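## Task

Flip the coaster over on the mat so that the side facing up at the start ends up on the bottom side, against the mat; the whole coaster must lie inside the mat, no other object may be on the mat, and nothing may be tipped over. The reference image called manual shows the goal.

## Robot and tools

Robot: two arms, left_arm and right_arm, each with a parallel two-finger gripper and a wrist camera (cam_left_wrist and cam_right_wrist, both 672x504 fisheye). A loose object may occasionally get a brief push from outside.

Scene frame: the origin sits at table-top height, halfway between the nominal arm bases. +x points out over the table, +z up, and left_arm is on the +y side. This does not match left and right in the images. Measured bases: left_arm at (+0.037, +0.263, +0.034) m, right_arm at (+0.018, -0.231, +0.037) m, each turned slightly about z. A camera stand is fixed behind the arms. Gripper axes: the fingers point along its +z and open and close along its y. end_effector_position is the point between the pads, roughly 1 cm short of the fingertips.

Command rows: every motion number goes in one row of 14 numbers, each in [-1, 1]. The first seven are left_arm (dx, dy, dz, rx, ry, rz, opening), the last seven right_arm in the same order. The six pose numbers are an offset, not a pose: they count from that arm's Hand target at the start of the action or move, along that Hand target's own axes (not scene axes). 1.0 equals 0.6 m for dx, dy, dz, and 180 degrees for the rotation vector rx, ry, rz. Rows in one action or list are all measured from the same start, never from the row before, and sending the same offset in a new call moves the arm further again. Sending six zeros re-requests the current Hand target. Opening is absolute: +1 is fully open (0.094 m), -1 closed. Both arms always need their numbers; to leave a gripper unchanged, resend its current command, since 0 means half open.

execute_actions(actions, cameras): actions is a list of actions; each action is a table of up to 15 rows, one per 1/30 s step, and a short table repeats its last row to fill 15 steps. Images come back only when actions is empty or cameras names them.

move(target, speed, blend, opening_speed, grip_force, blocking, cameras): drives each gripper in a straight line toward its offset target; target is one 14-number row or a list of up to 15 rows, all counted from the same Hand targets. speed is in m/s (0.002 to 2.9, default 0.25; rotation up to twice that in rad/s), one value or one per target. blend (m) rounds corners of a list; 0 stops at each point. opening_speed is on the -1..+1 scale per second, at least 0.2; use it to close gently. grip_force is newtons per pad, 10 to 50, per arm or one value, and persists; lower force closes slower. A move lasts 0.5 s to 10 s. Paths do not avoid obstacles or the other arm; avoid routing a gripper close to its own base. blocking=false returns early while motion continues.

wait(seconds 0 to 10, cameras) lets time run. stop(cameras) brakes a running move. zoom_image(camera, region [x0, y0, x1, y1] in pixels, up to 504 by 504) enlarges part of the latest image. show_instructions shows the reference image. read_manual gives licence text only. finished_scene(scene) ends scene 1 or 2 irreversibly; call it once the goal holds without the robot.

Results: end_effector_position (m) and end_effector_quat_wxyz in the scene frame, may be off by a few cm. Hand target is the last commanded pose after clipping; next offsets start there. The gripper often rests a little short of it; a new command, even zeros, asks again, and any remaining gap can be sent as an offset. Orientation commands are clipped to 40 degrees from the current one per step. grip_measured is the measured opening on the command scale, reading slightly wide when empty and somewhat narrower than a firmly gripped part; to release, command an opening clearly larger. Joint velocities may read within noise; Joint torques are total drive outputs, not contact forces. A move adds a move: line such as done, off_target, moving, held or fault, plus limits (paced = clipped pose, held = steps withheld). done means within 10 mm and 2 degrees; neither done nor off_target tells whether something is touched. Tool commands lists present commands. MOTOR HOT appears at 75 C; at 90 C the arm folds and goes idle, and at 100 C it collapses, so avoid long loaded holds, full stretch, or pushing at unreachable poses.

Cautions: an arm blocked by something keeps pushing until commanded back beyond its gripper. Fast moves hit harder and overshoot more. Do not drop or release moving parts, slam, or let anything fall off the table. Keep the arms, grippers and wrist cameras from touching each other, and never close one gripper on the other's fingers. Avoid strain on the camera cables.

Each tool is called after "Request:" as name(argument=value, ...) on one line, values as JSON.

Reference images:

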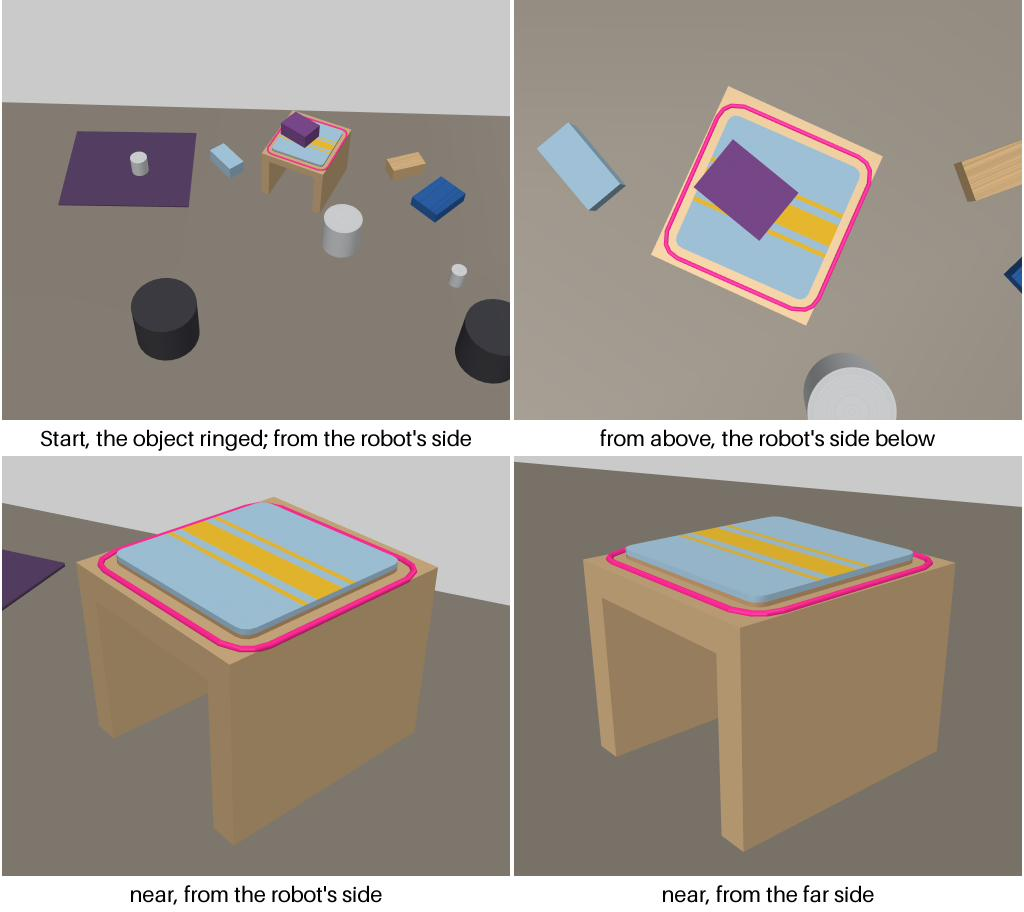

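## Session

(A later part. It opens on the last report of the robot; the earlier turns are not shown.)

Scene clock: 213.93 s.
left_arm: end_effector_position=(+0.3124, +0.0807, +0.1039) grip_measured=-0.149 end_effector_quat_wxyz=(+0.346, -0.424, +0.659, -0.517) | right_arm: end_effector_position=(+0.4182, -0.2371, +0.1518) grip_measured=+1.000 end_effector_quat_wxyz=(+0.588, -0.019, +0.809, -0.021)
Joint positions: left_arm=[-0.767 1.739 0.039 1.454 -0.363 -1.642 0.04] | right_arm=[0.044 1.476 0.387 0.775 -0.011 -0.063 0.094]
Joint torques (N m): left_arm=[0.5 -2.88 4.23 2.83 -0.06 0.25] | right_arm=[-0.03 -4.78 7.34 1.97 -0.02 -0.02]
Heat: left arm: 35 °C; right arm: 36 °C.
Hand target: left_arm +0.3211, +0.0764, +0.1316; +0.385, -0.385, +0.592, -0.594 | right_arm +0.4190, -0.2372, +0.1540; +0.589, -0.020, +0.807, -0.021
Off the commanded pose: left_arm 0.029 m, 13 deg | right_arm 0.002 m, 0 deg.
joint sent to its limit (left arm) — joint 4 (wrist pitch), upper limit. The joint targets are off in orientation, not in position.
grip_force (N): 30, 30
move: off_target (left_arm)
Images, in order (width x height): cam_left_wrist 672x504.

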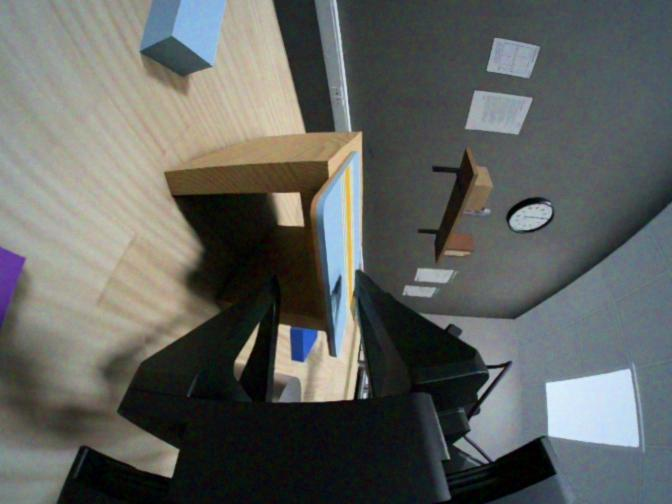

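Request:
move(target=[[0,0,0.018,0,0,0,-0.15,0,0,0,0,0,0,1],[0,0,0.018,0,0,0,-0.95,0,0,0,0,0,0,1]], speed=0.06, opening_speed=0.3, cameras=["cam_left_wrist"])

Request:
zoom_image(camera="cam_left_wrist", region=[180, 120, 480, 345])

Scene clock: 222.73 s.
left_arm: end_effector_position=(+0.3248, +0.0737, +0.1098) grip_measured=-0.790 end_effector_quat_wxyz=(+0.347, -0.422, +0.651, -0.527) | right_arm: end_effector_position=(+0.4182, -0.2371, +0.1518) grip_measured=+1.000 end_effector_quat_wxyz=(+0.588, -0.019, +0.809, -0.021)
Joint positions: left_arm=[-0.744 1.76 0.088 1.454 -0.341 -1.637 0.01] | right_arm=[0.044 1.476 0.387 0.775 -0.011 -0.063 0.094]
Joint torques (N m): left_arm=[0.61 -2.5 3.9 2.8 -0.08 0.2] | right_arm=[-0.02 -4.77 7.34 1.97 -0.01 -0.01]
Heat: left arm: 38 °C; right arm: 36 °C.
Hand target: left_arm +0.3310, +0.0720, +0.1315; +0.385, -0.385, +0.592, -0.594 | right_arm +0.4190, -0.2372, +0.1540; +0.589, -0.020, +0.807, -0.021
Off the commanded pose: left_arm 0.023 m, 12 deg | right_arm 0.002 m, 0 deg.
joint sent to its limit (left arm) — joint 4 (wrist pitch), upper limit. The joint targets are off in orientation, not in position.
grip_force (N): 30, 30
move: off_target (left_arm); target 2's new opening was sent with left_arm's hand 0.029 m and 13 deg from that target
Images, in order (width x height): cam_left_wrist 672x504.

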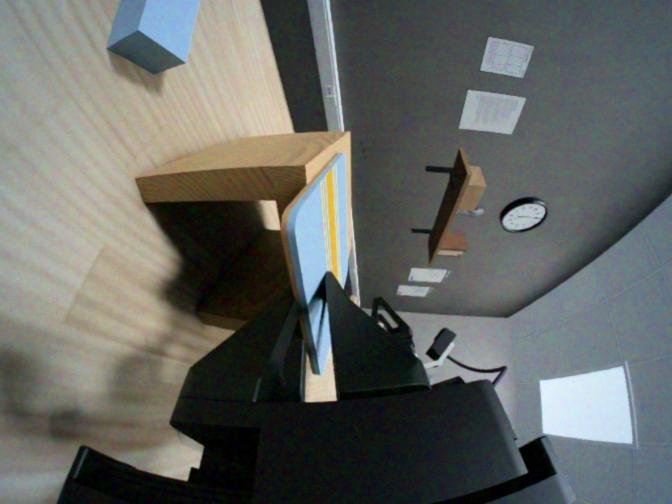

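Scaled by 1.680 from the camera's 672x504 image, which has a finer 960x720 frame.

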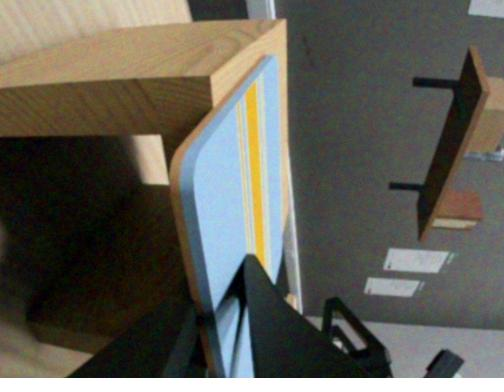

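Request:
move(target=[0,-0.25,0,0,0,0,-1,0,0,0,0,0,0,1], speed=0.08, grip_force=45, cameras=["cam_left_wrist"])

Scene clock: 228.83 s.
left_arm: end_effector_position=(+0.3284, +0.0707, +0.2669) grip_measured=-0.916 end_effector_quat_wxyz=(+0.373, -0.391, +0.598, -0.592) | right_arm: end_effector_position=(+0.4182, -0.2371, +0.1518) grip_measured=+1.000 end_effector_quat_wxyz=(+0.588, -0.019, +0.809, -0.021)
Joint positions: left_arm=[-0.734 0.968 0.332 0.613 -0.322 -1.595 0.004] | right_arm=[0.044 1.476 0.387 0.775 -0.011 -0.063 0.094]
Joint torques (N m): left_arm=[0.4 -2.93 11.37 1.56 -0.08 0.19] | right_arm=[-0.01 -4.79 7.34 1.97 -0.02 -0.02]
Heat: left arm: 38 °C; right arm: 36 °C.
Hand target: left_arm +0.3309, +0.0723, +0.2814; +0.385, -0.385, +0.593, -0.593 | right_arm +0.4190, -0.2372, +0.1540; +0.589, -0.020, +0.807, -0.021
Off the commanded pose: left_arm 0.015 m, 2 deg | right_arm 0.002 m, 0 deg.
grip_force (N): 45, 45
move: off_target (left_arm)
Images, in order (width x height): cam_left_wrist 672x504.

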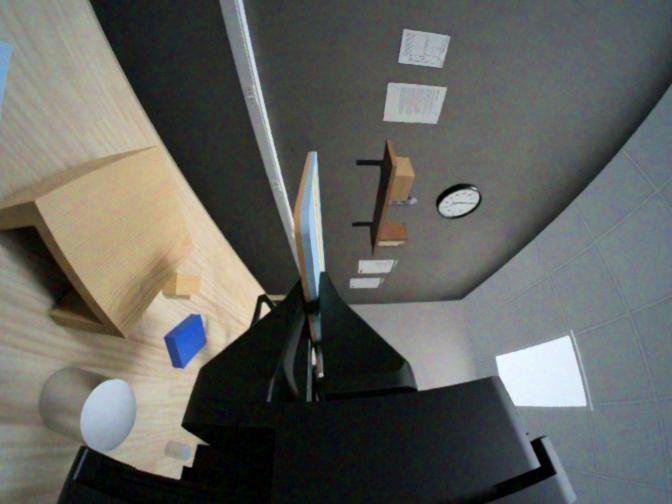

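Request:
move(target=[[-0.513,0.05,-0.1135,-0.293,0.301,0.826,-1,0,0,0,0,0,0,1],[-0.513,0.22,-0.1135,-0.293,0.301,0.826,-1,0,0,0,0,0,0,1]], speed=[0.45,0.25], blend=[0.02,0], cameras=["cam_left_wrist"])

Scene clock: 245.73 s.
left_arm: end_effector_position=(+0.3962, +0.3813, +0.1573) grip_measured=-0.916 end_effector_quat_wxyz=(+0.258, +0.550, +0.717, +0.341) | right_arm: end_effector_position=(+0.4182, -0.2371, +0.1518) grip_measured=+1.000 end_effector_quat_wxyz=(+0.588, -0.019, +0.809, -0.021)
Joint positions: left_arm=[0.359 1.299 0.692 -0.08 0.057 1.623 0.004] | right_arm=[0.044 1.476 0.387 0.775 -0.011 -0.063 0.094]
Joint torques (N m): left_arm=[0.61 -3.48 6.65 1.61 0.12 -0.01] | right_arm=[-0.02 -4.78 7.34 1.98 -0.02 -0.02]
Heat: left arm: 36 °C; right arm: 36 °C.
Hand target: left_arm +0.3940, +0.3810, +0.1491; +0.258, +0.551, +0.720, +0.335 | right_arm +0.4190, -0.2372, +0.1540; +0.589, -0.020, +0.807, -0.021
Off the commanded pose: left_arm 0.008 m, 1 deg | right_arm 0.002 m, 0 deg.
grip_force (N): 45, 45
move: done
Images, in order (width x height): cam_left_wrist 672x504.

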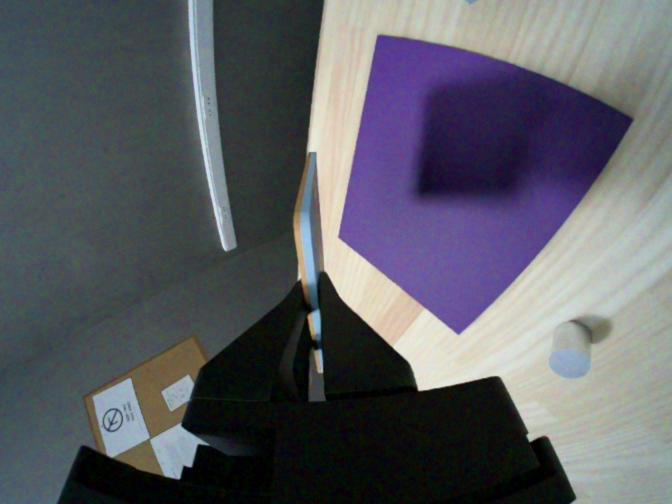

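Request:
move(target=[0,-0.123,0.0865,-0.0556,0,0,-1,0,0,0,0,0,0,1], speed=0.12, cameras=["cam_left_wrist"])

Scene clock: 251.10 s.
left_arm: end_effector_position=(+0.3906, +0.3821, +0.0661) grip_measured=-0.916 end_effector_quat_wxyz=(+0.299, +0.525, +0.685, +0.407) | right_arm: end_effector_position=(+0.4182, -0.2371, +0.1518) grip_measured=+1.000 end_effector_quat_wxyz=(+0.588, -0.019, +0.809, -0.021)
Joint positions: left_arm=[0.367 1.66 0.306 0.842 0.059 1.625 0.004] | right_arm=[0.044 1.476 0.387 0.775 -0.011 -0.063 0.094]
Joint torques (N m): left_arm=[0.75 -3.9 3.86 1.76 0.2 -0.08] | right_arm=[-0.02 -4.78 7.32 1.98 -0.02 -0.01]
Heat: left arm: 35 °C; right arm: 36 °C.
Hand target: left_arm +0.3866, +0.3789, +0.0594; +0.305, +0.526, +0.688, +0.396 | right_arm +0.4190, -0.2372, +0.1540; +0.589, -0.020, +0.807, -0.021
Off the commanded pose: left_arm 0.009 m, 1 deg | right_arm 0.002 m, 0 deg.
grip_force (N): 45, 45
move: done
Images, in order (width x height): cam_left_wrist 672x504.

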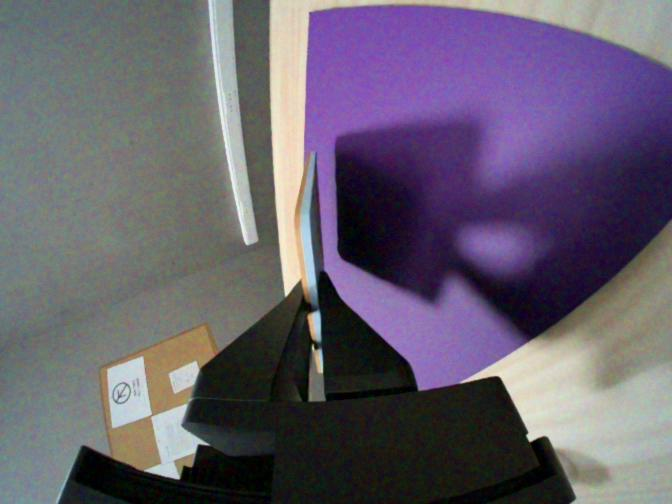

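Request:
move(target=[0,-0.02,0.0117,0,0,0,-1,0,0,0,0,0,0,1], speed=0.05, cameras=["cam_left_wrist"])

Scene clock: 254.87 s.
left_arm: end_effector_position=(+0.3916, +0.3824, +0.0526) grip_measured=-0.916 end_effector_quat_wxyz=(+0.300, +0.525, +0.684, +0.408) | right_arm: end_effector_position=(+0.4182, -0.2371, +0.1518) grip_measured=+1.000 end_effector_quat_wxyz=(+0.588, -0.019, +0.809, -0.021)
Joint positions: left_arm=[0.367 1.757 0.297 0.95 0.06 1.625 0.004] | right_arm=[0.044 1.476 0.387 0.775 -0.011 -0.063 0.094]
Joint torques (N m): left_arm=[0.64 -4.25 3 1.77 0.19 -0.06] | right_arm=[-0.02 -4.78 7.34 1.98 -0.02 -0.01]
Heat: left arm: 36 °C; right arm: 36 °C.
Hand target: left_arm +0.3866, +0.3788, +0.0453; +0.305, +0.526, +0.688, +0.396 | right_arm +0.4190, -0.2372, +0.1540; +0.589, -0.020, +0.807, -0.021
Off the commanded pose: left_arm 0.009 m, 1 deg | right_arm 0.002 m, 0 deg.
grip_force (N): 45, 45
move: done
Images, in order (width x height): cam_left_wrist 672x504.

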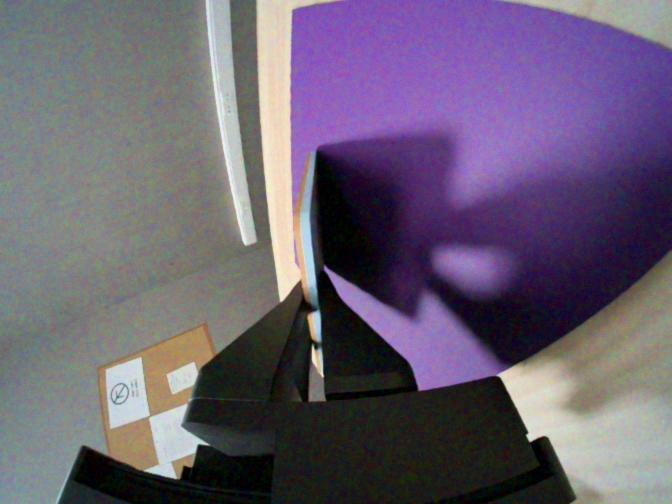

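Request:
move(target=[[0,-0.005,0.003,0,0,0,-1,0,0,0,0,0,0,1],[0,-0.005,0.003,0,0,0,-0.35,0,0,0,0,0,0,1],[0,-0.005,-0.06,0,0,0,-0.35,0,0,0,0,0,0,1],[0,0.03,-0.2,0,0,0,-0.35,0,0,0,0,0,0,1]], speed=[0.05,0.05,0.05,0.2], blend=[0,0,0.01,0], opening_speed=0.3, cameras=["cam_left_wrist"])

Scene clock: 264.80 s.
left_arm: end_effector_position=(+0.2913, +0.3552, +0.1122) grip_measured=-0.351 end_effector_quat_wxyz=(+0.297, +0.525, +0.690, +0.400) | right_arm: end_effector_position=(+0.4182, -0.2371, +0.1518) grip_measured=+1.000 end_effector_quat_wxyz=(+0.588, -0.019, +0.809, -0.021)
Joint positions: left_arm=[0.443 0.689 0.121 0.034 0.124 1.655 0.03] | right_arm=[0.044 1.476 0.387 0.775 -0.011 -0.063 0.094]
Joint torques (N m): left_arm=[0.59 -0.06 11.78 1.4 0.22 -0.02] | right_arm=[-0.02 -4.78 7.32 1.98 -0.01 -0.02]
Heat: left arm: 35 °C; right arm: 36 °C.
Hand target: left_arm +0.2950, +0.3542, +0.1210; +0.305, +0.526, +0.688, +0.396 | right_arm +0.4190, -0.2372, +0.1540; +0.589, -0.020, +0.807, -0.021
Off the commanded pose: left_arm 0.010 m, 1 deg | right_arm 0.002 m, 0 deg.
grip_force (N): 45, 45
move: done; target 2's new opening was sent with left_arm's hand 0.012 m and 2 deg from that target
Images, in order (width x height): cam_left_wrist 672x504.

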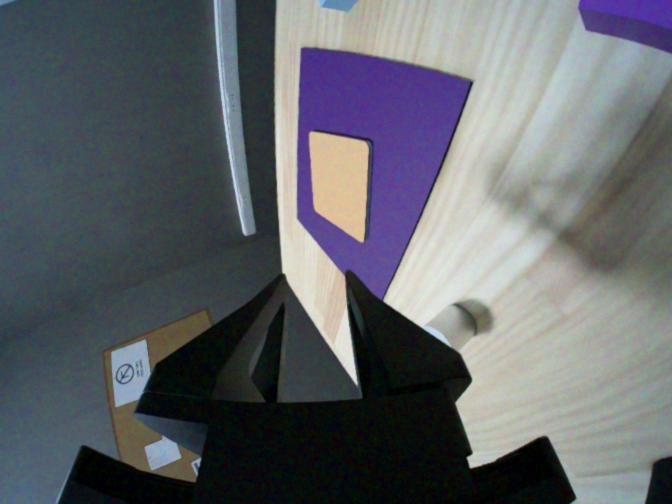

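Request:
finished_scene(scene=2)

The scene is finished: the task was done.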